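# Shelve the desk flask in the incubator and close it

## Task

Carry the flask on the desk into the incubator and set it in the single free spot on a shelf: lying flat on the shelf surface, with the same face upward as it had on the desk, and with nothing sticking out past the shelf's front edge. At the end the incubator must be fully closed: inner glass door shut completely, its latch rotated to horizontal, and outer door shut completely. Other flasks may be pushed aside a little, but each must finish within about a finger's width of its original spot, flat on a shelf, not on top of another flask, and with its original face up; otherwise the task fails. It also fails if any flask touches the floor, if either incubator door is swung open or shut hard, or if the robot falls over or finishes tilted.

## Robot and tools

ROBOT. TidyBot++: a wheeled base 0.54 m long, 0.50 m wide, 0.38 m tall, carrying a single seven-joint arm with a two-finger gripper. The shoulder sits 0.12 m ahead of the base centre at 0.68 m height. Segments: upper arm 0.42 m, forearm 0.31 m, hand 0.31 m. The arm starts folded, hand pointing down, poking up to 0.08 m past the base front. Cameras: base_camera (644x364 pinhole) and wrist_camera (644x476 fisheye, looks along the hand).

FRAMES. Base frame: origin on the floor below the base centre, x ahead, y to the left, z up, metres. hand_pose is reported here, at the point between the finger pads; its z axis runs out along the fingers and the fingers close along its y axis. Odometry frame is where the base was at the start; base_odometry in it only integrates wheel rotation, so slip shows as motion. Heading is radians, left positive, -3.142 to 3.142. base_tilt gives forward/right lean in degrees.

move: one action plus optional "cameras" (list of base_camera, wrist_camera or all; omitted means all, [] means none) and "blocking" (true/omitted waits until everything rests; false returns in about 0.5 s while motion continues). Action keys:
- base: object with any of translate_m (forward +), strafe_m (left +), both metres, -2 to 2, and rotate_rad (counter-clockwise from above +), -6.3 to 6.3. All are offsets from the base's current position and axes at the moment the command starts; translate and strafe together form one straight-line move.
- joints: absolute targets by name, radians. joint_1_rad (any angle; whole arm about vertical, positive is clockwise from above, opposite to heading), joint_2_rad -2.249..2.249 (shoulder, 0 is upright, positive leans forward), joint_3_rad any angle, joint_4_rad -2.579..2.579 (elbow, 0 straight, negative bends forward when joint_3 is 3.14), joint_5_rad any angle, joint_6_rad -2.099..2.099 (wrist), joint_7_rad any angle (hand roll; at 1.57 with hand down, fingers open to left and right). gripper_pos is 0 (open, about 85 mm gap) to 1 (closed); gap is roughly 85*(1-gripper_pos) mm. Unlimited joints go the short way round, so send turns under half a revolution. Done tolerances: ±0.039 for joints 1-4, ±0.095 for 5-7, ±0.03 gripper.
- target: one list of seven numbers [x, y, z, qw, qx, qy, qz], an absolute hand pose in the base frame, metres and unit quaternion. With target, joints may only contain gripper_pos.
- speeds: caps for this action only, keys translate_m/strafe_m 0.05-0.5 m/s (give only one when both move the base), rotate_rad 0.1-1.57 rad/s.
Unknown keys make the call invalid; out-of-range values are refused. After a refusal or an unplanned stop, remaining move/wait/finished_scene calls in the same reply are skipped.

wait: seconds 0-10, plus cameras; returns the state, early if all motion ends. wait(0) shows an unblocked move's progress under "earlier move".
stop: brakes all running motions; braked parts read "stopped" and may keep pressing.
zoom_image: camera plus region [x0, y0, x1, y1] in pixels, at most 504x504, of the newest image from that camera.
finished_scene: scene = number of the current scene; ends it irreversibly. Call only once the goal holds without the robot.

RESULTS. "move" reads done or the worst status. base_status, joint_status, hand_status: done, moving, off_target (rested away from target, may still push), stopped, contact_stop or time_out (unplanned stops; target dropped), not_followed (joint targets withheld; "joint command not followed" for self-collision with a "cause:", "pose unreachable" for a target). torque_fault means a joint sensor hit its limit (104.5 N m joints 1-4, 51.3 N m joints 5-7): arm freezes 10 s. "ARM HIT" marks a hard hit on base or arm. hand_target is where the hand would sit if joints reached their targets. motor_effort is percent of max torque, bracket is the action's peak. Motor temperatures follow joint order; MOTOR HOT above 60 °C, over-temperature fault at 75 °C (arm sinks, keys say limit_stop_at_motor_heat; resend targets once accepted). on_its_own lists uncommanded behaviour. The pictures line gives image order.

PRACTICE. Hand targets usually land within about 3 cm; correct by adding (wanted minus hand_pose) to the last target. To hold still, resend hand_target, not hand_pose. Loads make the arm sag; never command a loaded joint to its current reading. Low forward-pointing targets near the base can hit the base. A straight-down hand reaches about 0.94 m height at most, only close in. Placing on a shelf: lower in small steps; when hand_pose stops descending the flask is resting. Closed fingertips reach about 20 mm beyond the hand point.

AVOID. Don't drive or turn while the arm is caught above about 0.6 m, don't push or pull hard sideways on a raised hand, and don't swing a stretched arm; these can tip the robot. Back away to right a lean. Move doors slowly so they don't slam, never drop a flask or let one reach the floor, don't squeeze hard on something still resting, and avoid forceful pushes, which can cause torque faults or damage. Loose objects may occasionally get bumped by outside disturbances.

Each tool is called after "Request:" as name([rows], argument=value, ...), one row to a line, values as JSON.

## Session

Request:
move()

Scene clock: 0.00 s.
Motor temperatures (°C): [31 21 23 30 35 33 39]
base_odometry: x=+0.000 y=+0.000 heading=+0.000
base_tilt: forward=+0.0 right=-0.3
base_status: not commanded
joint_positions: joint_1_rad=-0.016 joint_2_rad=-0.363 joint_3_rad=+3.131 joint_4_rad=-2.532 joint_5_rad=-0.012 joint_6_rad=-0.839 joint_7_rad=+1.534 gripper_pos=+0.000
joint_status: not commanded
motor_effort: joint_1_rad=+1 joint_2_rad=-1 joint_3_rad=+0 joint_4_rad=+15 joint_5_rad=+0 joint_6_rad=+2 joint_7_rad=+0
hand_pose: x=+0.2705 y=+0.0078 z=+0.5895 quat_wxyz=(-0.005, +0.998, -0.009, +0.067) (m; base frame)
hand_target: x=+0.2707 y=+0.0078 z=+0.5896 quat_wxyz=(-0.005, +0.998, -0.009, +0.067) (m; base frame)
hand_status: not commanded
pictures: base_camera, wrist_camera

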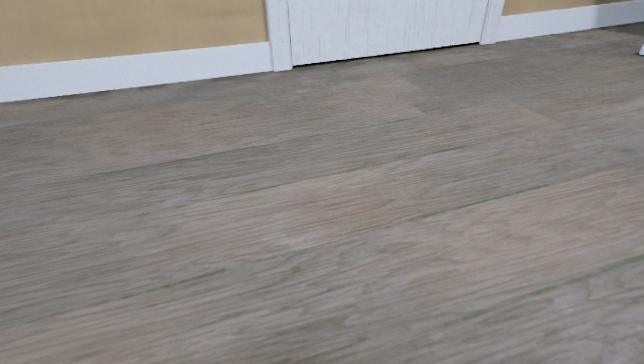

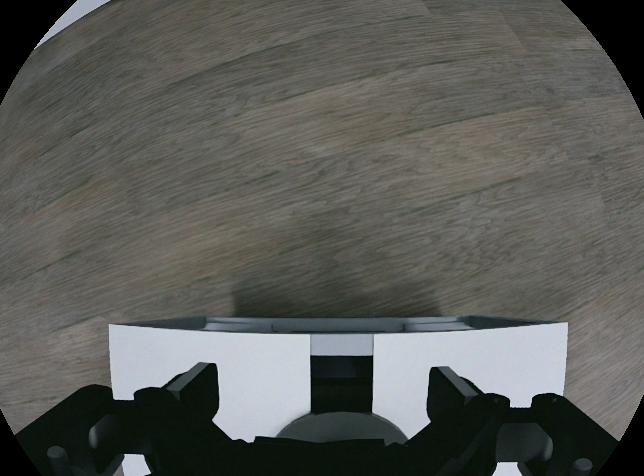

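Request:
move(joints={"joint_1_rad": 0.0, "joint_2_rad": -0.6, "joint_3_rad": 3.14, "joint_4_rad": -2.1, "joint_5_rad": 0.0, "joint_6_rad": -0.25, "joint_7_rad": 1.57}, cameras=["wrist_camera"])

Request:
move(joints={"joint_1_rad": 1.5}, cameras=["wrist_camera"])

Request:
move(joints={"joint_1_rad": 3.0}, cameras=["wrist_camera"])

Request:
move(joints={"joint_1_rad": 4.6}, cameras=["wrist_camera"])

Scene clock: 13.67 s.
Motor temperatures (°C): [31 21 23 30 35 33 39]
move: done
base_odometry: x=+0.000 y=+0.000 heading=+0.000
base_tilt: forward=+0.1 right=-0.3
base_status: not commanded
joint_positions: joint_1_rad=-0.014 joint_2_rad=-0.588 joint_3_rad=+3.131 joint_4_rad=-2.115 joint_5_rad=-0.012 joint_6_rad=-0.296 joint_7_rad=+1.534 gripper_pos=+0.000
joint_status: all done
motor_effort: joint_1_rad=+0(2) joint_2_rad=-1(4) joint_3_rad=+0(1) joint_4_rad=+22(22) joint_5_rad=+0(1) joint_6_rad=+9(9) joint_7_rad=+1(2)
hand_pose: x=+0.5007 y=+0.0131 z=+0.9680 quat_wxyz=(-0.021, +0.790, -0.007, +0.612) (m; base frame)
hand_target: x=+0.5013 y=+0.0021 z=+0.9958 quat_wxyz=(+0.000, +0.768, +0.000, +0.641) (m; base frame)
hand_status: not commanded
pictures: wrist_camera

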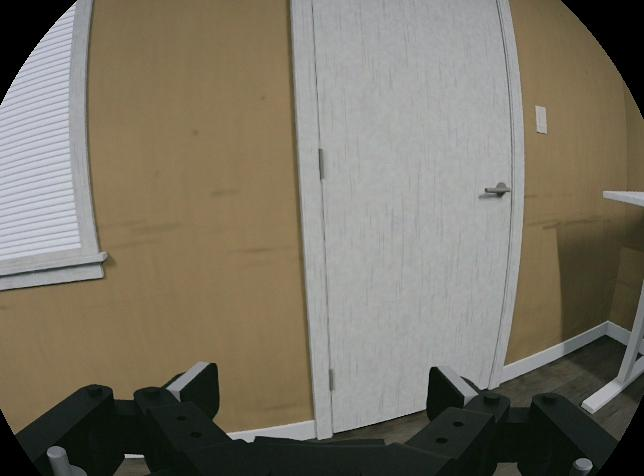

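Scene clock: 16.40 s.
Motor temperatures (°C): [31 21 23 30 35 33 39]
move: done
base_odometry: x=+0.000 y=+0.000 heading=+0.000
base_tilt: forward=+0.1 right=-0.3
base_status: not commanded
joint_positions: joint_1_rad=+1.486 joint_2_rad=-0.588 joint_3_rad=+3.131 joint_4_rad=-2.115 joint_5_rad=-0.012 joint_6_rad=-0.294 joint_7_rad=+1.534 gripper_pos=+0.000
joint_status: all done
motor_effort: joint_1_rad=+0(2) joint_2_rad=-1(1) joint_3_rad=-1(1) joint_4_rad=+22(23) joint_5_rad=+0(1) joint_6_rad=+9(9) joint_7_rad=+1(1)
hand_pose: x=+0.1588 y=-0.3801 z=+0.9687 quat_wxyz=(+0.403, +0.573, -0.544, +0.463) (m; base frame)
hand_target: x=+0.1482 y=-0.3812 z=+0.9958 quat_wxyz=(+0.437, +0.562, -0.523, +0.469) (m; base frame)
hand_status: not commanded
pictures: wrist_camera

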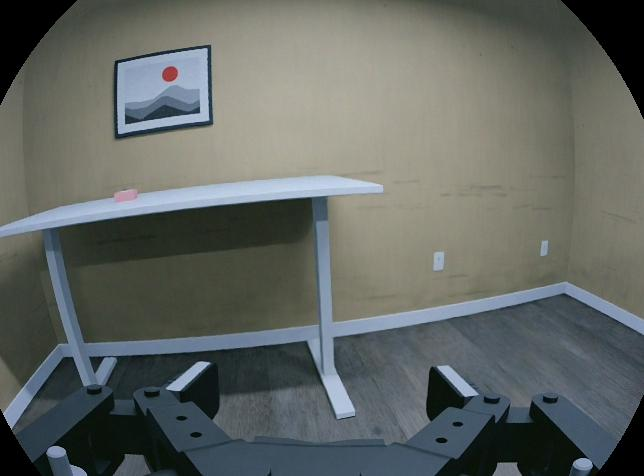

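Scene clock: 19.13 s.
Motor temperatures (°C): [31 21 23 30 35 33 39]
move: done
base_odometry: x=+0.000 y=+0.000 heading=+0.000
base_tilt: forward=+0.0 right=-0.3
base_status: not commanded
joint_positions: joint_1_rad=+2.986 joint_2_rad=-0.588 joint_3_rad=+3.131 joint_4_rad=-2.115 joint_5_rad=-0.012 joint_6_rad=-0.293 joint_7_rad=+1.534 gripper_pos=+0.000
joint_status: all done
motor_effort: joint_1_rad=+0(2) joint_2_rad=-1(1) joint_3_rad=+0(1) joint_4_rad=+22(23) joint_5_rad=+0(1) joint_6_rad=+9(9) joint_7_rad=+1(1)
hand_pose: x=-0.2573 y=-0.0666 z=+0.9688 quat_wxyz=(+0.610, +0.049, -0.788, +0.064) (m; base frame)
hand_target: x=-0.2592 y=-0.0561 z=+0.9958 quat_wxyz=(+0.639, +0.055, -0.766, +0.046) (m; base frame)
hand_status: not commanded
pictures: wrist_camera

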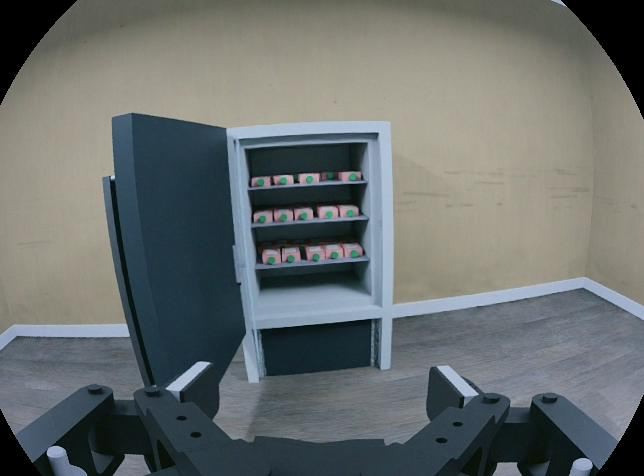

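Scene clock: 21.93 s.
Motor temperatures (°C): [31 21 23 30 35 33 39]
move: done
base_odometry: x=+0.000 y=+0.000 heading=+0.000
base_tilt: forward=+0.0 right=-0.3
base_status: not commanded
joint_positions: joint_1_rad=+4.586 joint_2_rad=-0.588 joint_3_rad=+3.131 joint_4_rad=-2.115 joint_5_rad=-0.012 joint_6_rad=-0.293 joint_7_rad=+1.534 gripper_pos=+0.000
joint_status: all done
motor_effort: joint_1_rad=+0(2) joint_2_rad=-1(2) joint_3_rad=+0(1) joint_4_rad=+22(23) joint_5_rad=+0(1) joint_6_rad=+9(9) joint_7_rad=+1(1)
hand_pose: x=+0.0634 y=+0.3781 z=+0.9689 quat_wxyz=(+0.471, -0.531, -0.584, -0.393) (m; base frame)
hand_target: x=+0.0740 y=+0.3796 z=+0.9958 quat_wxyz=(+0.478, -0.511, -0.573, -0.427) (m; base frame)
hand_status: not commanded
pictures: wrist_camera

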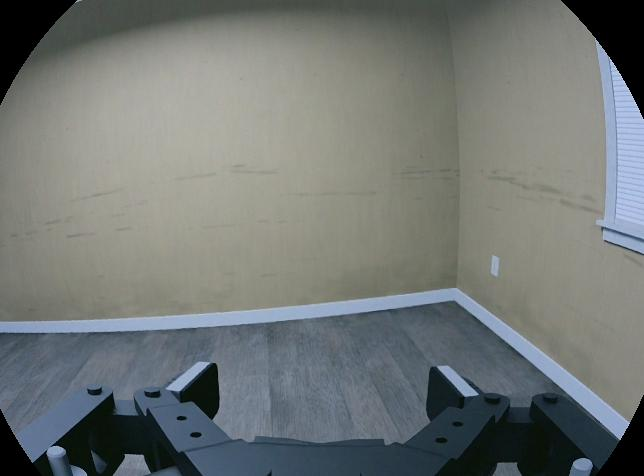

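Request:
move(joints={"joint_1_rad": 0.0}, base={"rotate_rad": -1.57}, cameras=[])

Request:
move(base={"strafe_m": 0.9}, speeds={"strafe_m": 0.4})

Scene clock: 50.87 s.
Motor temperatures (°C): [31 21 23 30 35 33 39]
move: done
base_odometry: x=+0.000 y=+0.000 heading=-1.570
base_tilt: forward=+0.1 right=-0.2
base_status: done
joint_positions: joint_1_rad=+6.270 joint_2_rad=-0.588 joint_3_rad=+3.131 joint_4_rad=-2.115 joint_5_rad=-0.012 joint_6_rad=-0.291 joint_7_rad=+1.534 gripper_pos=+0.000
joint_status: all done
motor_effort: joint_1_rad=-1(3) joint_2_rad=-1(2) joint_3_rad=+0(2) joint_4_rad=+22(23) joint_5_rad=+0(1) joint_6_rad=+9(9) joint_7_rad=+0(1)
hand_pose: x=+0.5011 y=+0.0128 z=+0.9694 quat_wxyz=(+0.021, -0.789, +0.007, -0.614) (m; base frame)
hand_target: x=+0.5013 y=+0.0021 z=+0.9958 quat_wxyz=(+0.000, -0.768, +0.000, -0.641) (m; base frame)
hand_status: not commanded
pictures: none
No camera images: "cameras" was empty.

Scene clock: 54.27 s.
Motor temperatures (°C): [31 21 23 30 35 33 39]
move: done
base_odometry: x=+0.900 y=+0.001 heading=-1.571
base_tilt: forward=+0.0 right=-0.3
base_status: done
joint_positions: joint_1_rad=+6.271 joint_2_rad=-0.588 joint_3_rad=+3.131 joint_4_rad=-2.115 joint_5_rad=-0.012 joint_6_rad=-0.291 joint_7_rad=+1.534 gripper_pos=+0.000
joint_status: not commanded
motor_effort: joint_1_rad=+0(1) joint_2_rad=-1(1) joint_3_rad=-1(2) joint_4_rad=+22(23) joint_5_rad=+0(1) joint_6_rad=+9(9) joint_7_rad=+1(1)
hand_pose: x=+0.5011 y=+0.0122 z=+0.9694 quat_wxyz=(+0.021, -0.789, +0.008, -0.614) (m; base frame)
hand_target: x=+0.5013 y=+0.0021 z=+0.9958 quat_wxyz=(+0.000, -0.768, +0.000, -0.641) (m; base frame)
hand_status: not commanded
pictures: base_camera, wrist_camera

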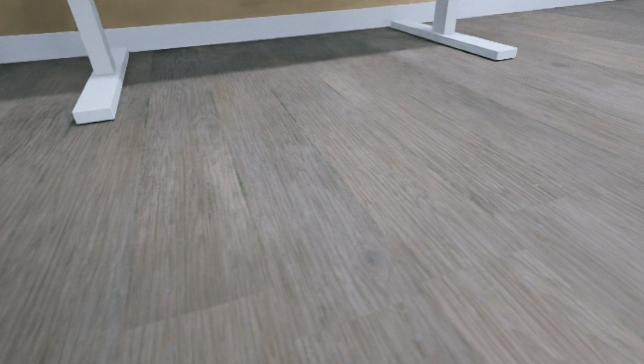

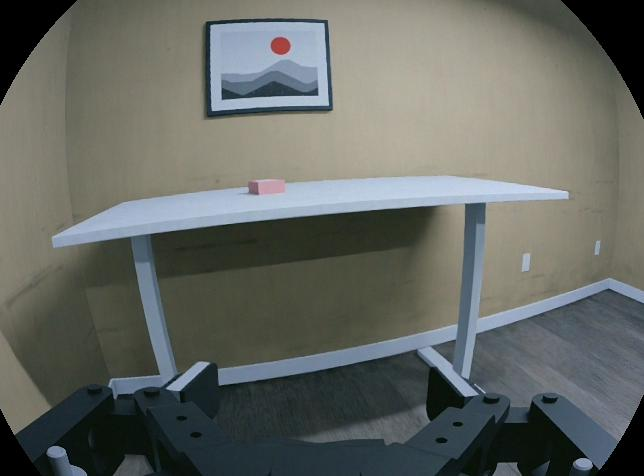

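Request:
move(base={"translate_m": 0.45, "strafe_m": -0.2, "rotate_rad": 0.34}, speeds={"translate_m": 0.25})

Request:
zoom_image(camera="wrist_camera", region=[200, 120, 440, 280])

Scene clock: 98.33 s.
Motor temperatures (°C): [31 21 23 30 35 33 39]
move: done
base_odometry: x=+0.700 y=-0.449 heading=-1.230
base_tilt: forward=+0.0 right=-0.3
base_status: done
joint_positions: joint_1_rad=+6.273 joint_2_rad=-0.594 joint_3_rad=+3.131 joint_4_rad=-2.115 joint_5_rad=-0.012 joint_6_rad=-0.291 joint_7_rad=+1.534 gripper_pos=+0.000
joint_status: not commanded
motor_effort: joint_1_rad=+0(2) joint_2_rad=-1(3) joint_3_rad=+0(2) joint_4_rad=+22(23) joint_5_rad=+0(1) joint_6_rad=+9(9) joint_7_rad=+0(1)
hand_pose: x=+0.4994 y=+0.0112 z=+0.9719 quat_wxyz=(+0.020, -0.787, +0.009, -0.617) (m; base frame)
hand_target: x=+0.5013 y=+0.0021 z=+0.9958 quat_wxyz=(+0.000, -0.768, +0.000, -0.641) (m; base frame)
hand_status: not commanded
pictures: base_camera, wrist_camera

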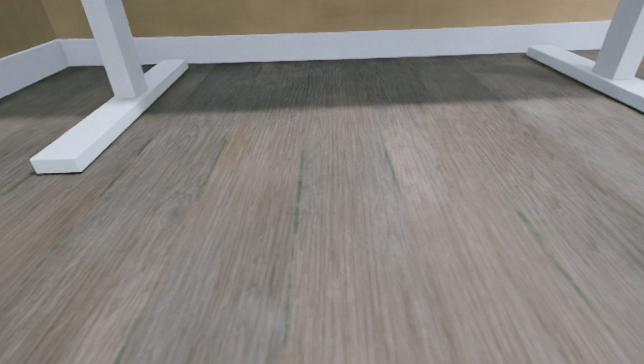

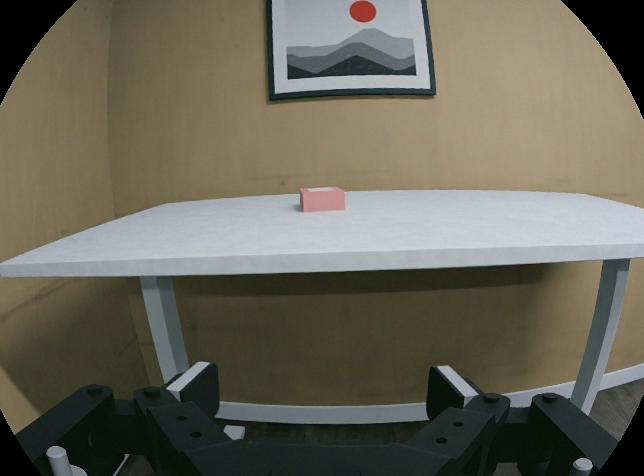

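Scaled by 2.100.

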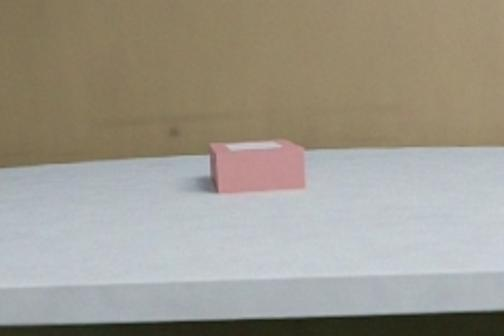

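Request:
move(joints={"joint_1_rad": 0.0, "joint_2_rad": 0.067, "joint_3_rad": 3.14, "joint_4_rad": -1.346, "joint_5_rad": 0.0, "joint_6_rad": -0.5, "joint_7_rad": 1.63}, base={"translate_m": 0.1, "strafe_m": 0.0}, cameras=["wrist_camera"])

Request:
zoom_image(camera="wrist_camera", region=[200, 180, 440, 380])

Scene clock: 128.40 s.
Motor temperatures (°C): [31 21 23 30 35 33 39]
move: done
base_odometry: x=+0.734 y=-0.544 heading=-1.230
base_tilt: forward=+0.0 right=-0.2
base_status: done
joint_positions: joint_1_rad=+6.273 joint_2_rad=+0.065 joint_3_rad=+3.131 joint_4_rad=-1.367 joint_5_rad=-0.012 joint_6_rad=-0.444 joint_7_rad=+1.555 gripper_pos=+0.000
joint_status: all done
motor_effort: joint_1_rad=-1(2) joint_2_rad=-23(26) joint_3_rad=-1(2) joint_4_rad=+21(24) joint_5_rad=+0(1) joint_6_rad=+9(10) joint_7_rad=+0(1)
hand_pose: x=+0.7540 y=+0.0156 z=+1.0517 quat_wxyz=(+0.016, -0.806, +0.001, -0.591) (m; base frame)
hand_target: x=+0.7509 y=+0.0023 z=+1.0466 quat_wxyz=(-0.017, -0.817, -0.025, -0.576) (m; base frame)
hand_status: not commanded
pictures: wrist_camera

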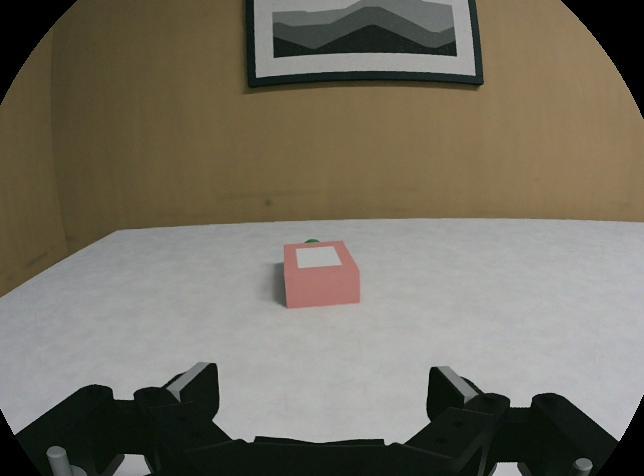

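Scaled by 2.100.

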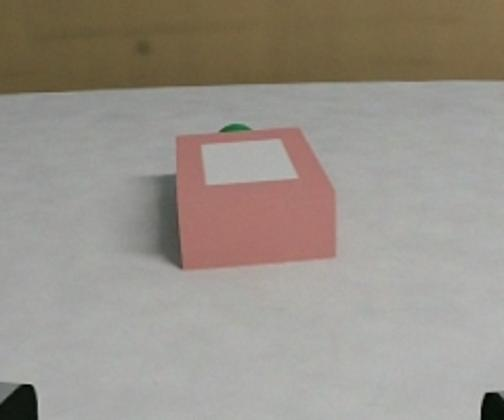

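Request:
move(base={"rotate_rad": 0.12, "strafe_m": -0.12}, joints={"joint_1_rad": 0.013, "joint_3_rad": 3.152, "joint_5_rad": 0.03}, cameras=["wrist_camera"])

Request:
zoom_image(camera="wrist_camera", region=[200, 200, 440, 400])

Scene clock: 166.77 s.
Motor temperatures (°C): [31 21 23 30 35 33 39]
move: done
base_odometry: x=+0.620 y=-0.584 heading=-1.109
base_tilt: forward=+0.0 right=-0.3
base_status: done
joint_positions: joint_1_rad=+6.299 joint_2_rad=+0.065 joint_3_rad=+3.148 joint_4_rad=-1.365 joint_5_rad=-0.005 joint_6_rad=-0.447 joint_7_rad=+1.555 gripper_pos=+0.000
joint_status: all done
motor_effort: joint_1_rad=-1(4) joint_2_rad=-24(26) joint_3_rad=+0(4) joint_4_rad=+21(23) joint_5_rad=+0(1) joint_6_rad=+9(9) joint_7_rad=+0(1)
hand_pose: x=+0.7544 y=-0.0121 z=+1.0517 quat_wxyz=(+0.000, -0.807, +0.016, -0.591) (m; base frame)
hand_target: x=+0.7507 y=-0.0176 z=+1.0466 quat_wxyz=(-0.038, -0.817, -0.021, -0.575) (m; base frame)
hand_status: not commanded
pictures: wrist_camera

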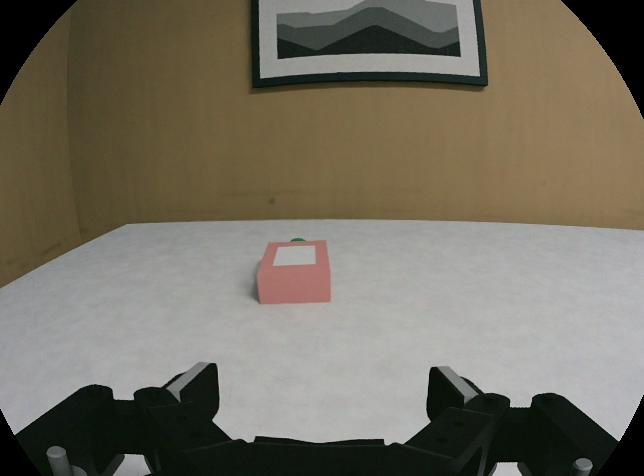

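Scaled by 2.100.

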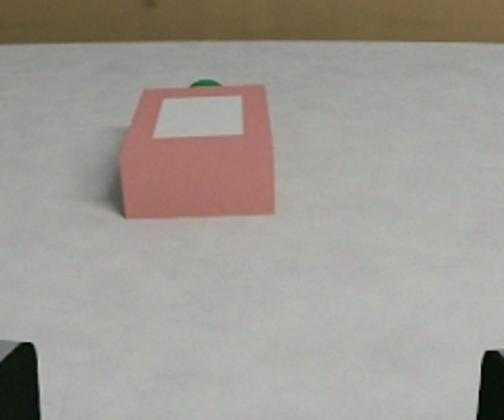

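Request:
move(base={"rotate_rad": 0.02, "strafe_m": -0.014}, joints={"joint_1_rad": -0.01, "joint_2_rad": 0.058, "joint_4_rad": -1.555, "joint_6_rad": -0.2}, cameras=["wrist_camera"])

Request:
zoom_image(camera="wrist_camera", region=[200, 180, 440, 380])

Scene clock: 200.70 s.
Motor temperatures (°C): [31 21 23 30 35 32 39]
move: done
base_odometry: x=+0.608 y=-0.590 heading=-1.089
base_tilt: forward=+0.0 right=-0.3
base_status: done
joint_positions: joint_1_rad=+6.286 joint_2_rad=+0.065 joint_3_rad=+3.149 joint_4_rad=-1.547 joint_5_rad=-0.005 joint_6_rad=-0.246 joint_7_rad=+1.555 gripper_pos=+0.000
joint_status: all done
motor_effort: joint_1_rad=+0(3) joint_2_rad=-24(26) joint_3_rad=-1(3) joint_4_rad=+22(23) joint_5_rad=+0(1) joint_6_rad=+9(9) joint_7_rad=+1(1)
hand_pose: x=+0.7591 y=-0.0044 z=+1.0007 quat_wxyz=(+0.003, -0.801, +0.011, -0.599) (m; base frame)
hand_target: x=+0.7598 y=-0.0005 z=+1.0139 quat_wxyz=(-0.030, -0.787, -0.033, -0.616) (m; base frame)
hand_status: not commanded
pictures: wrist_camera

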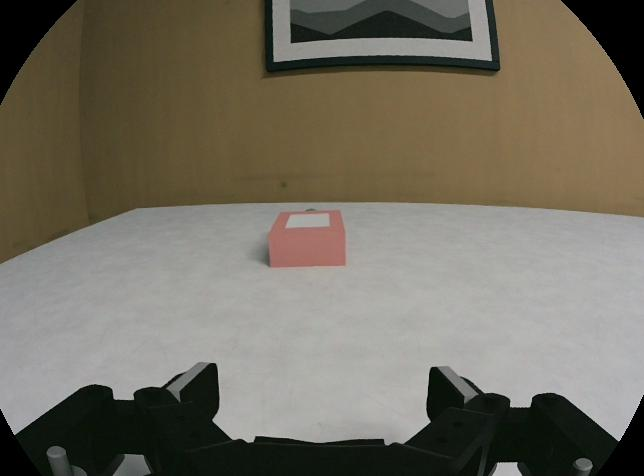

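Scaled by 2.100.

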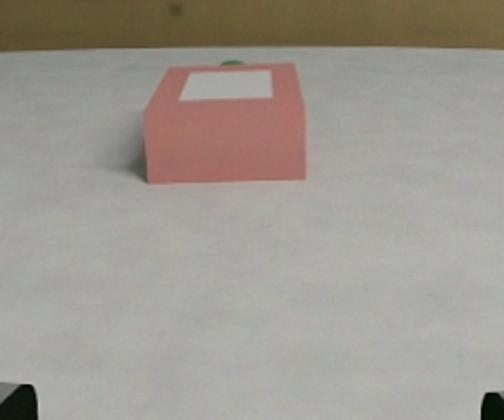

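Request:
move(base={"translate_m": 0.215, "strafe_m": 0.007}, speeds={"translate_m": 0.1}, joints={"joint_6_rad": -0.2, "joint_4_rad": -1.575}, cameras=["wrist_camera"])

Request:
zoom_image(camera="wrist_camera", region=[150, 150, 490, 440])

Scene clock: 239.90 s.
Motor temperatures (°C): [31 21 23 30 35 33 39]
move: done
base_odometry: x=+0.714 y=-0.778 heading=-1.089
base_tilt: forward=+0.1 right=-0.3
base_status: done
joint_positions: joint_1_rad=+6.286 joint_2_rad=+0.065 joint_3_rad=+3.149 joint_4_rad=-1.567 joint_5_rad=-0.005 joint_6_rad=-0.242 joint_7_rad=+1.555 gripper_pos=+0.000
joint_status: all done
motor_effort: joint_1_rad=+0(1) joint_2_rad=-24(27) joint_3_rad=-2(2) joint_4_rad=+22(23) joint_5_rad=+0(1) joint_6_rad=+9(9) joint_7_rad=+0(1)
hand_pose: x=+0.7574 y=-0.0043 z=+0.9899 quat_wxyz=(+0.003, -0.805, +0.011, -0.593) (m; base frame)
hand_target: x=+0.7579 y=-0.0005 z=+1.0017 quat_wxyz=(-0.030, -0.793, -0.033, -0.608) (m; base frame)
hand_status: not commanded
pictures: wrist_camera

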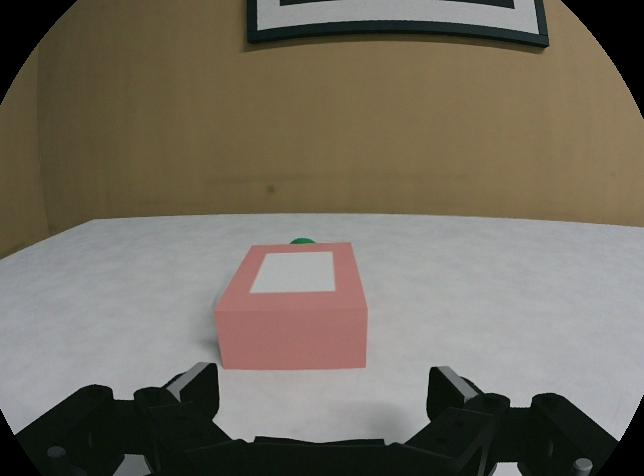

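Scaled by 1.482.

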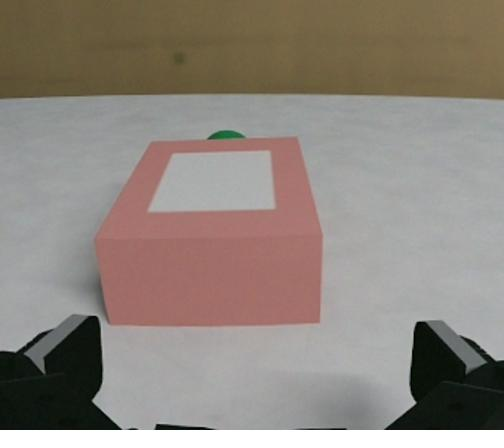

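Request:
move(base={"translate_m": 0.01, "strafe_m": 0.016}, speeds={"translate_m": 0.05}, cameras=["wrist_camera"])

Request:
zoom_image(camera="wrist_camera", region=[150, 150, 490, 440])

Scene clock: 269.30 s.
Motor temperatures (°C): [31 22 23 30 35 33 39]
move: done
base_odometry: x=+0.732 y=-0.779 heading=-1.089
base_tilt: forward=+0.0 right=-0.4
base_status: done
joint_positions: joint_1_rad=+6.282 joint_2_rad=+0.065 joint_3_rad=+3.149 joint_4_rad=-1.567 joint_5_rad=-0.005 joint_6_rad=-0.241 joint_7_rad=+1.555 gripper_pos=+0.000
joint_status: not commanded
motor_effort: joint_1_rad=+1(3) joint_2_rad=-24(26) joint_3_rad=+0(3) joint_4_rad=+22(23) joint_5_rad=+0(0) joint_6_rad=+9(9) joint_7_rad=+1(1)
hand_pose: x=+0.7574 y=-0.0022 z=+0.9900 quat_wxyz=(+0.004, -0.805, +0.010, -0.593) (m; base frame)
hand_target: x=+0.7579 y=-0.0005 z=+1.0017 quat_wxyz=(-0.030, -0.793, -0.033, -0.608) (m; base frame)
hand_status: not commanded
pictures: wrist_camera

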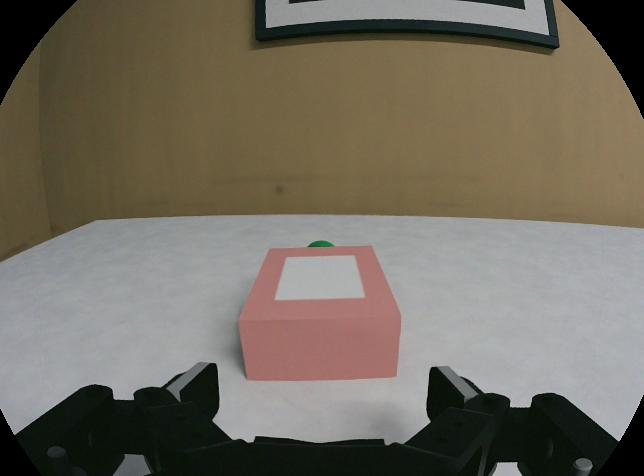

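Scaled by 1.482.

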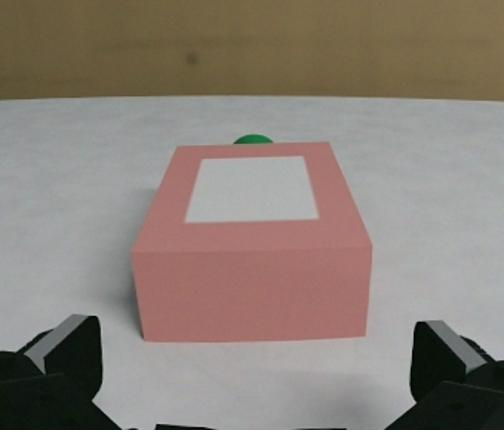

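Request:
move(base={"translate_m": 0.035, "strafe_m": 0.001}, speeds={"translate_m": 0.05}, joints={"joint_7_rad": 1.66}, cameras=["wrist_camera"])

Request:
zoom_image(camera="wrist_camera", region=[150, 200, 490, 476])

Scene clock: 284.23 s.
Motor temperatures (°C): [31 22 23 30 35 33 39]
move: done
base_odometry: x=+0.750 y=-0.810 heading=-1.089
base_tilt: forward=+0.1 right=-0.3
base_status: done
joint_positions: joint_1_rad=+6.282 joint_2_rad=+0.065 joint_3_rad=+3.149 joint_4_rad=-1.567 joint_5_rad=-0.005 joint_6_rad=-0.241 joint_7_rad=+1.592 gripper_pos=+0.000
joint_status: all done
motor_effort: joint_1_rad=-1(1) joint_2_rad=-24(27) joint_3_rad=+0(2) joint_4_rad=+22(23) joint_5_rad=+1(1) joint_6_rad=+9(9) joint_7_rad=+0(1)
hand_pose: x=+0.7574 y=-0.0021 z=+0.9900 quat_wxyz=(-0.007, -0.805, -0.005, -0.593) (m; base frame)
hand_target: x=+0.7579 y=-0.0005 z=+1.0017 quat_wxyz=(-0.039, -0.792, -0.045, -0.607) (m; base frame)
hand_status: not commanded
pictures: wrist_camera

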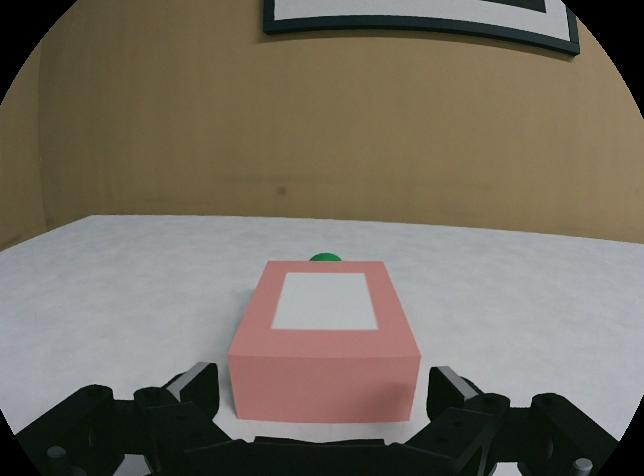

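Scaled by 1.482.

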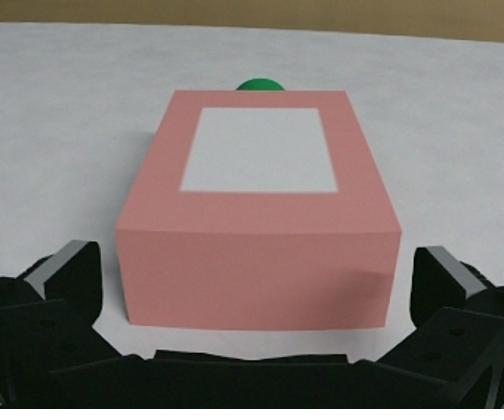

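Request:
move(base={"translate_m": 0.025, "strafe_m": -0.001}, speeds={"translate_m": 0.05}, cameras=["wrist_camera"])

Request:
zoom_image(camera="wrist_camera", region=[150, 200, 490, 476])

Scene clock: 291.63 s.
Motor temperatures (°C): [31 22 23 30 35 33 39]
move: done
base_odometry: x=+0.761 y=-0.832 heading=-1.089
base_tilt: forward=+0.1 right=-0.3
base_status: done
joint_positions: joint_1_rad=+6.282 joint_2_rad=+0.065 joint_3_rad=+3.149 joint_4_rad=-1.567 joint_5_rad=-0.005 joint_6_rad=-0.241 joint_7_rad=+1.592 gripper_pos=+0.000
joint_status: not commanded
motor_effort: joint_1_rad=+0(1) joint_2_rad=-24(28) joint_3_rad=-1(1) joint_4_rad=+22(22) joint_5_rad=+0(1) joint_6_rad=+9(9) joint_7_rad=+0(1)
hand_pose: x=+0.7573 y=-0.0021 z=+0.9902 quat_wxyz=(-0.007, -0.805, -0.005, -0.593) (m; base frame)
hand_target: x=+0.7579 y=-0.0005 z=+1.0017 quat_wxyz=(-0.039, -0.792, -0.045, -0.607) (m; base frame)
hand_status: not commanded
pictures: wrist_camera

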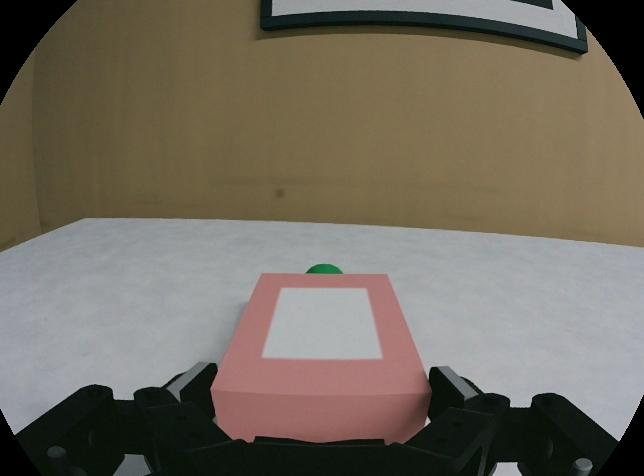

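Scaled by 1.482.

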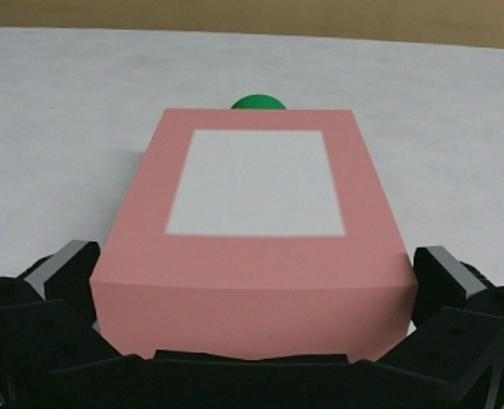

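Request:
move(base={"translate_m": 0.03}, speeds={"translate_m": 0.05}, cameras=["wrist_camera"])

Request:
zoom_image(camera="wrist_camera", region=[150, 200, 490, 476])

Scene clock: 299.00 s.
Motor temperatures (°C): [31 22 23 30 35 33 39]
move: done
base_odometry: x=+0.774 y=-0.859 heading=-1.089
base_tilt: forward=+0.0 right=-0.3
base_status: done
joint_positions: joint_1_rad=+6.282 joint_2_rad=+0.065 joint_3_rad=+3.149 joint_4_rad=-1.567 joint_5_rad=-0.005 joint_6_rad=-0.240 joint_7_rad=+1.592 gripper_pos=+0.000
joint_status: not commanded
motor_effort: joint_1_rad=-1(1) joint_2_rad=-24(28) joint_3_rad=-1(2) joint_4_rad=+22(22) joint_5_rad=+1(1) joint_6_rad=+8(9) joint_7_rad=+1(1)
hand_pose: x=+0.7573 y=-0.0021 z=+0.9903 quat_wxyz=(-0.006, -0.805, -0.005, -0.593) (m; base frame)
hand_target: x=+0.7579 y=-0.0005 z=+1.0017 quat_wxyz=(-0.039, -0.792, -0.045, -0.607) (m; base frame)
hand_status: not commanded
pictures: wrist_camera

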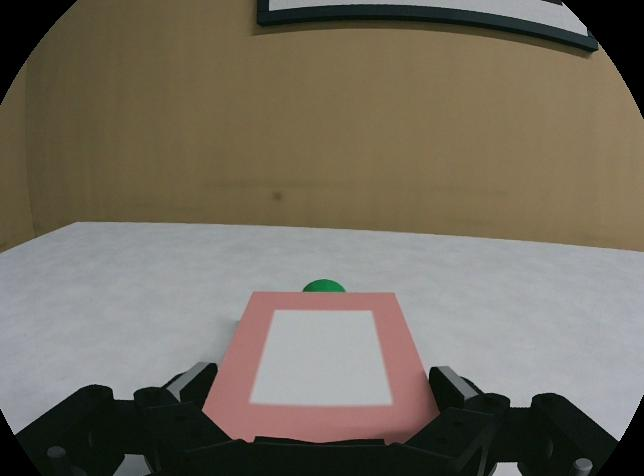

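Scaled by 1.482.

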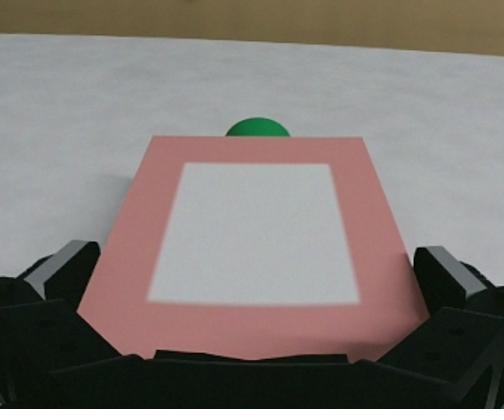

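Request:
move(base={"translate_m": 0.012}, speeds={"translate_m": 0.05}, cameras=[])

Request:
move(joints={"gripper_pos": 0.15}, cameras=["wrist_camera"])

Scene clock: 309.50 s.
Motor temperatures (°C): [31 22 23 30 35 33 39]
move: done
base_odometry: x=+0.780 y=-0.870 heading=-1.089
base_tilt: forward=+0.0 right=-0.3
base_status: done
joint_positions: joint_1_rad=+6.282 joint_2_rad=+0.066 joint_3_rad=+3.149 joint_4_rad=-1.567 joint_5_rad=-0.005 joint_6_rad=-0.240 joint_7_rad=+1.592 gripper_pos=+0.000
joint_status: not commanded
motor_effort: joint_1_rad=+0(1) joint_2_rad=-25(26) joint_3_rad=-1(1) joint_4_rad=+22(23) joint_5_rad=+0(0) joint_6_rad=+9(9) joint_7_rad=+1(1)
hand_pose: x=+0.7576 y=-0.0021 z=+0.9898 quat_wxyz=(-0.006, -0.805, -0.005, -0.593) (m; base frame)
hand_target: x=+0.7579 y=-0.0005 z=+1.0017 quat_wxyz=(-0.039, -0.792, -0.045, -0.607) (m; base frame)
hand_status: not commanded
pictures: none
No camera images: "cameras" was empty.

Scene clock: 310.07 s.
Motor temperatures (°C): [31 22 23 30 35 33 39]
move: off_target
base_odometry: x=+0.780 y=-0.870 heading=-1.089
base_tilt: forward=+0.1 right=-0.3
base_status: not commanded
joint_positions: joint_1_rad=+6.282 joint_2_rad=+0.065 joint_3_rad=+3.149 joint_4_rad=-1.567 joint_5_rad=-0.005 joint_6_rad=-0.239 joint_7_rad=+1.592 gripper_pos=+0.040
joint_status: gripper_pos off_target (ended at +0.040, target +0.150)
motor_effort: joint_1_rad=-1(2) joint_2_rad=-24(25) joint_3_rad=-1(2) joint_4_rad=+21(22) joint_5_rad=+0(0) joint_6_rad=+8(9) joint_7_rad=+0(1)
hand_pose: x=+0.7577 y=-0.0021 z=+0.9901 quat_wxyz=(-0.007, -0.805, -0.005, -0.593) (m; base frame)
hand_target: x=+0.7579 y=-0.0005 z=+1.0017 quat_wxyz=(-0.039, -0.792, -0.045, -0.607) (m; base frame)
hand_status: not commanded
pictures: wrist_camera

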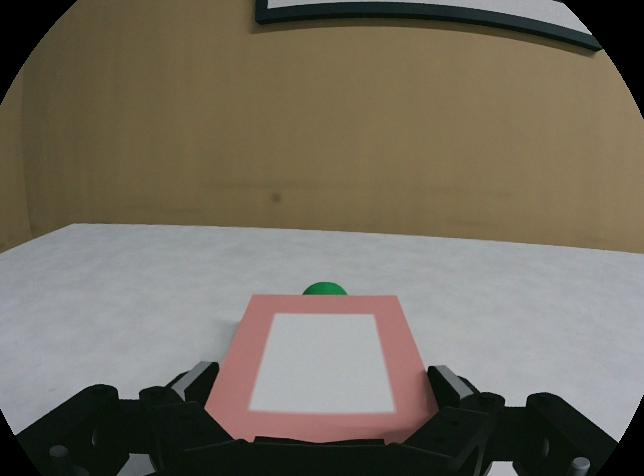

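Request:
move(joints={"gripper_pos": 0.5}, cameras=[])

Request:
move(joints={"joint_2_rad": 0.073, "joint_4_rad": -1.42, "joint_6_rad": -0.4}, cameras=["wrist_camera"])

Scene clock: 324.97 s.
Motor temperatures (°C): [31 22 23 30 35 33 39]
move: off_target
base_odometry: x=+0.780 y=-0.870 heading=-1.089
base_tilt: forward=+0.0 right=-0.3
base_status: not commanded
joint_positions: joint_1_rad=+6.282 joint_2_rad=+0.065 joint_3_rad=+3.149 joint_4_rad=-1.567 joint_5_rad=-0.005 joint_6_rad=-0.239 joint_7_rad=+1.592 gripper_pos=+0.040
joint_status: gripper_pos off_target (ended at +0.040, target +0.500)
motor_effort: joint_1_rad=+0(1) joint_2_rad=-24(24) joint_3_rad=-1(2) joint_4_rad=+22(22) joint_5_rad=+0(1) joint_6_rad=+9(9) joint_7_rad=+1(1)
hand_pose: x=+0.7577 y=-0.0021 z=+0.9901 quat_wxyz=(-0.007, -0.805, -0.005, -0.593) (m; base frame)
hand_target: x=+0.7579 y=-0.0005 z=+1.0017 quat_wxyz=(-0.039, -0.792, -0.045, -0.607) (m; base frame)
hand_status: not commanded
pictures: none
No camera images: "cameras" was empty.

Scene clock: 326.03 s.
Motor temperatures (°C): [31 22 23 30 35 33 39]
move: done
base_odometry: x=+0.780 y=-0.870 heading=-1.089
base_tilt: forward=+0.0 right=-0.3
base_status: not commanded
joint_positions: joint_1_rad=+6.282 joint_2_rad=+0.072 joint_3_rad=+3.149 joint_4_rad=-1.440 joint_5_rad=-0.005 joint_6_rad=-0.350 joint_7_rad=+1.592 gripper_pos=+0.040
joint_status: all done
motor_effort: joint_1_rad=-1(1) joint_2_rad=-26(27) joint_3_rad=-1(2) joint_4_rad=+23(24) joint_5_rad=+0(0) joint_6_rad=+10(10) joint_7_rad=+0(1)
hand_pose: x=+0.7612 y=-0.0019 z=+1.0306 quat_wxyz=(-0.006, -0.802, -0.005, -0.597) (m; base frame)
hand_target: x=+0.7585 y=-0.0023 z=+1.0273 quat_wxyz=(-0.039, -0.810, -0.044, -0.583) (m; base frame)
hand_status: not commanded
pictures: wrist_camera

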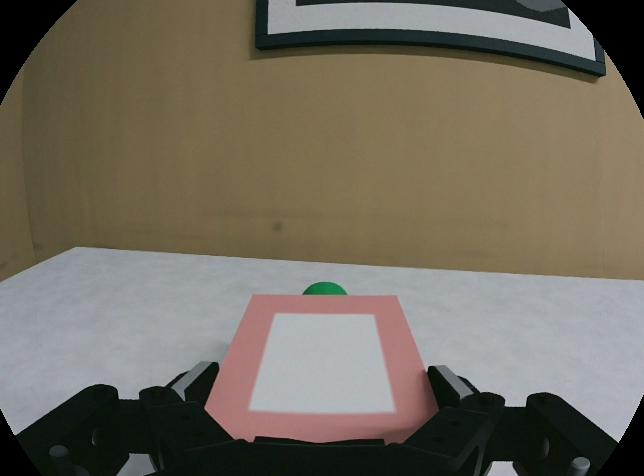

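Request:
move(base={"translate_m": -0.75}, speeds={"translate_m": 0.3}, cameras=[])

Request:
move(base={"rotate_rad": -1.71}, speeds={"rotate_rad": 0.5}, cameras=["wrist_camera"])

Scene clock: 351.60 s.
Motor temperatures (°C): [31 22 23 30 35 32 39]
move: done
base_odometry: x=+0.432 y=-0.205 heading=-1.089
base_tilt: forward=+0.0 right=-0.2
base_status: done
joint_positions: joint_1_rad=+6.280 joint_2_rad=+0.080 joint_3_rad=+3.149 joint_4_rad=-1.439 joint_5_rad=-0.005 joint_6_rad=-0.355 joint_7_rad=+1.592 gripper_pos=+0.040
joint_status: not commanded
motor_effort: joint_1_rad=-1(2) joint_2_rad=-25(29) joint_3_rad=-1(3) joint_4_rad=+23(24) joint_5_rad=+0(1) joint_6_rad=+9(10) joint_7_rad=+0(1)
hand_pose: x=+0.7639 y=-0.0003 z=+1.0243 quat_wxyz=(-0.006, -0.806, -0.006, -0.592) (m; base frame)
hand_target: x=+0.7585 y=-0.0023 z=+1.0273 quat_wxyz=(-0.039, -0.810, -0.044, -0.583) (m; base frame)
hand_status: not commanded
pictures: none
No camera images: "cameras" was empty.

Scene clock: 355.80 s.
Motor temperatures (°C): [31 22 23 30 35 32 39]
move: done
base_odometry: x=+0.432 y=-0.205 heading=-2.798
base_tilt: forward=+0.1 right=-0.3
base_status: done
joint_positions: joint_1_rad=+6.276 joint_2_rad=+0.080 joint_3_rad=+3.151 joint_4_rad=-1.439 joint_5_rad=-0.005 joint_6_rad=-0.355 joint_7_rad=+1.592 gripper_pos=+0.040
joint_status: not commanded
motor_effort: joint_1_rad=-1(3) joint_2_rad=-26(27) joint_3_rad=-1(4) joint_4_rad=+23(24) joint_5_rad=+0(1) joint_6_rad=+9(10) joint_7_rad=+0(1)
hand_pose: x=+0.7639 y=+0.0009 z=+1.0243 quat_wxyz=(-0.005, -0.806, -0.007, -0.592) (m; base frame)
hand_target: x=+0.7585 y=-0.0023 z=+1.0273 quat_wxyz=(-0.039, -0.810, -0.044, -0.583) (m; base frame)
hand_status: not commanded
pictures: wrist_camera

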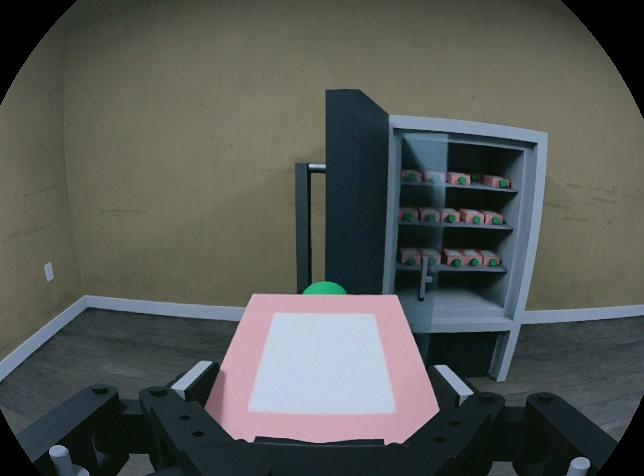

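Request:
move(base={"translate_m": 0.55, "strafe_m": -0.64}, speeds={"translate_m": 0.3}, cameras=["base_camera", "wrist_camera"])

Request:
zoom_image(camera="wrist_camera", region=[150, 80, 490, 330])

Scene clock: 367.40 s.
Motor temperatures (°C): [31 22 23 30 35 32 39]
move: done
base_odometry: x=-0.301 y=+0.212 heading=-2.799
base_tilt: forward=+0.1 right=-0.3
base_status: done
joint_positions: joint_1_rad=+6.274 joint_2_rad=+0.082 joint_3_rad=+3.151 joint_4_rad=-1.439 joint_5_rad=-0.005 joint_6_rad=-0.355 joint_7_rad=+1.592 gripper_pos=+0.040
joint_status: not commanded
motor_effort: joint_1_rad=+0(3) joint_2_rad=-26(29) joint_3_rad=-1(4) joint_4_rad=+23(24) joint_5_rad=+0(1) joint_6_rad=+10(10) joint_7_rad=+0(1)
hand_pose: x=+0.7646 y=+0.0022 z=+1.0229 quat_wxyz=(-0.005, -0.806, -0.008, -0.591) (m; base frame)
hand_target: x=+0.7585 y=-0.0023 z=+1.0273 quat_wxyz=(-0.039, -0.810, -0.044, -0.583) (m; base frame)
hand_status: not commanded
pictures: base_camera, wrist_camera

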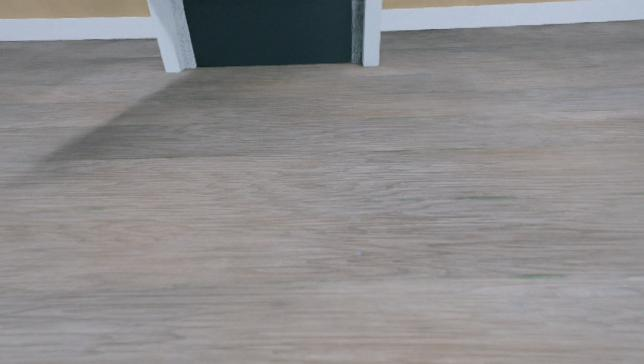

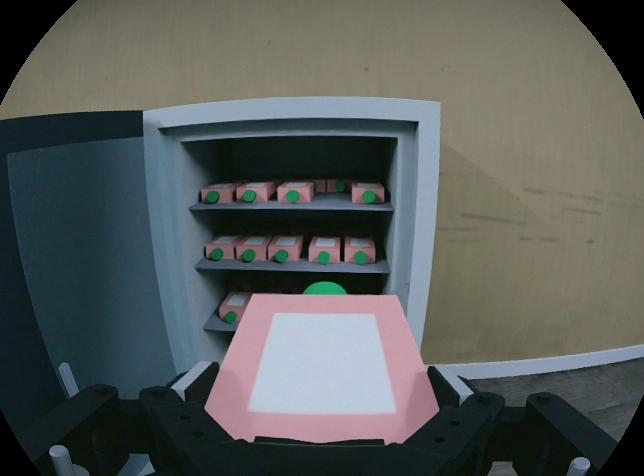

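Scaled by 1.482.

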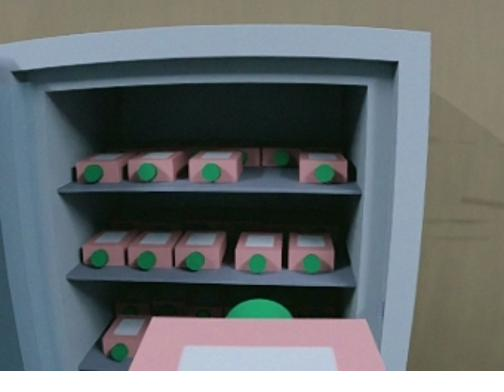

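Request:
move(base={"translate_m": 0.42, "strafe_m": -0.038}, speeds={"translate_m": 0.15}, cameras=["wrist_camera"])

Request:
zoom_image(camera="wrist_camera", region=[150, 60, 490, 330])

Scene clock: 422.03 s.
Motor temperatures (°C): [31 22 23 30 35 32 39]
move: done
base_odometry: x=-0.710 y=+0.107 heading=-2.799
base_tilt: forward=+0.1 right=-0.4
base_status: done
joint_positions: joint_1_rad=+6.274 joint_2_rad=+0.085 joint_3_rad=+3.151 joint_4_rad=-1.439 joint_5_rad=-0.005 joint_6_rad=-0.356 joint_7_rad=+1.592 gripper_pos=+0.040
joint_status: not commanded
motor_effort: joint_1_rad=+0(2) joint_2_rad=-26(29) joint_3_rad=+0(2) joint_4_rad=+23(24) joint_5_rad=+0(1) joint_6_rad=+9(10) joint_7_rad=+1(1)
hand_pose: x=+0.7654 y=+0.0022 z=+1.0212 quat_wxyz=(-0.005, -0.807, -0.008, -0.590) (m; base frame)
hand_target: x=+0.7585 y=-0.0023 z=+1.0273 quat_wxyz=(-0.039, -0.810, -0.044, -0.583) (m; base frame)
hand_status: not commanded
pictures: wrist_camera

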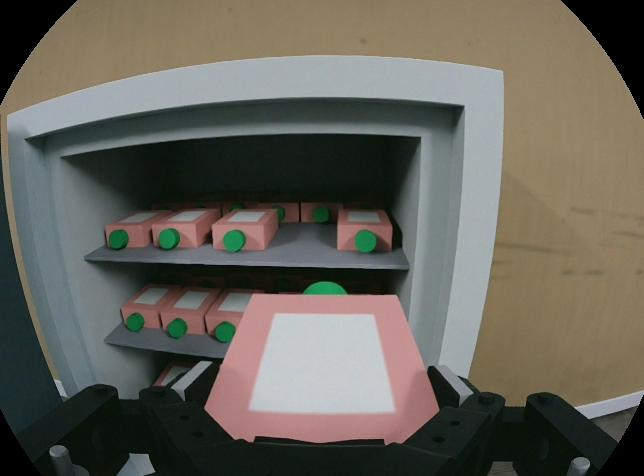

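Scaled by 1.482.

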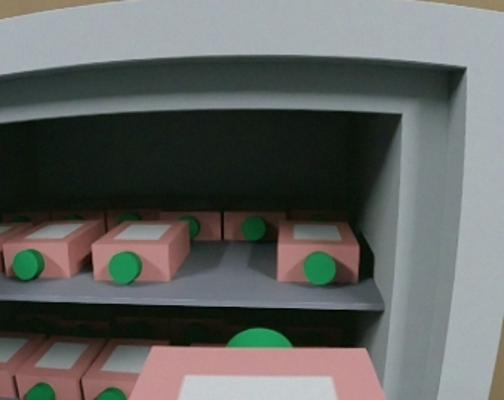

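Request:
move(base={"translate_m": 0.25, "strafe_m": 0.038}, speeds={"translate_m": 0.1}, cameras=["wrist_camera"])

Request:
zoom_image(camera="wrist_camera", region=[150, 150, 490, 440])

Scene clock: 466.87 s.
Motor temperatures (°C): [31 22 23 30 35 32 39]
move: done
base_odometry: x=-0.933 y=-0.013 heading=-2.799
base_tilt: forward=+0.1 right=-0.3
base_status: done
joint_positions: joint_1_rad=+6.274 joint_2_rad=+0.086 joint_3_rad=+3.151 joint_4_rad=-1.439 joint_5_rad=-0.005 joint_6_rad=-0.356 joint_7_rad=+1.592 gripper_pos=+0.040
joint_status: not commanded
motor_effort: joint_1_rad=+1(1) joint_2_rad=-26(29) joint_3_rad=-1(2) joint_4_rad=+23(24) joint_5_rad=+0(1) joint_6_rad=+9(10) joint_7_rad=+0(1)
hand_pose: x=+0.7656 y=+0.0022 z=+1.0207 quat_wxyz=(-0.005, -0.808, -0.008, -0.590) (m; base frame)
hand_target: x=+0.7585 y=-0.0023 z=+1.0273 quat_wxyz=(-0.039, -0.810, -0.044, -0.583) (m; base frame)
hand_status: not commanded
pictures: wrist_camera

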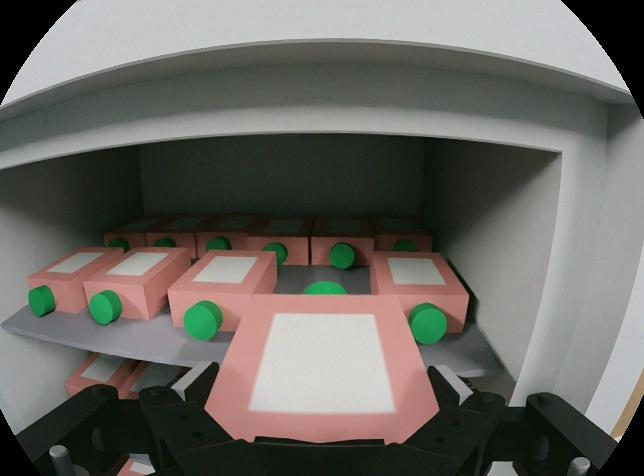

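Scaled by 1.482.

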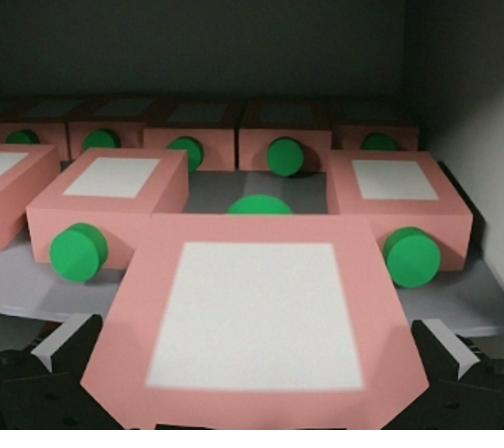

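Request:
move(joints={"joint_2_rad": 0.065, "joint_4_rad": -1.49, "joint_6_rad": -0.245}, cameras=["wrist_camera"])

Scene clock: 488.10 s.
Motor temperatures (°C): [31 22 23 30 35 32 39]
move: done
base_odometry: x=-0.933 y=-0.013 heading=-2.799
base_tilt: forward=+0.1 right=-0.3
base_status: not commanded
joint_positions: joint_1_rad=+6.274 joint_2_rad=+0.085 joint_3_rad=+3.151 joint_4_rad=-1.489 joint_5_rad=-0.005 joint_6_rad=-0.274 joint_7_rad=+1.592 gripper_pos=+0.040
joint_status: all done
motor_effort: joint_1_rad=+0(1) joint_2_rad=-26(27) joint_3_rad=-1(1) joint_4_rad=+23(24) joint_5_rad=+0(1) joint_6_rad=+9(10) joint_7_rad=+1(1)
hand_pose: x=+0.7687 y=+0.0021 z=+1.0142 quat_wxyz=(-0.005, -0.798, -0.007, -0.602) (m; base frame)
hand_target: x=+0.7639 y=-0.0009 z=+1.0360 quat_wxyz=(-0.040, -0.782, -0.044, -0.620) (m; base frame)
hand_status: not commanded
pictures: wrist_camera

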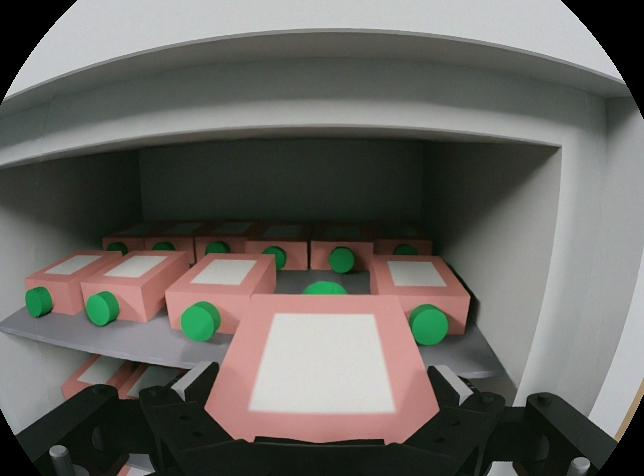

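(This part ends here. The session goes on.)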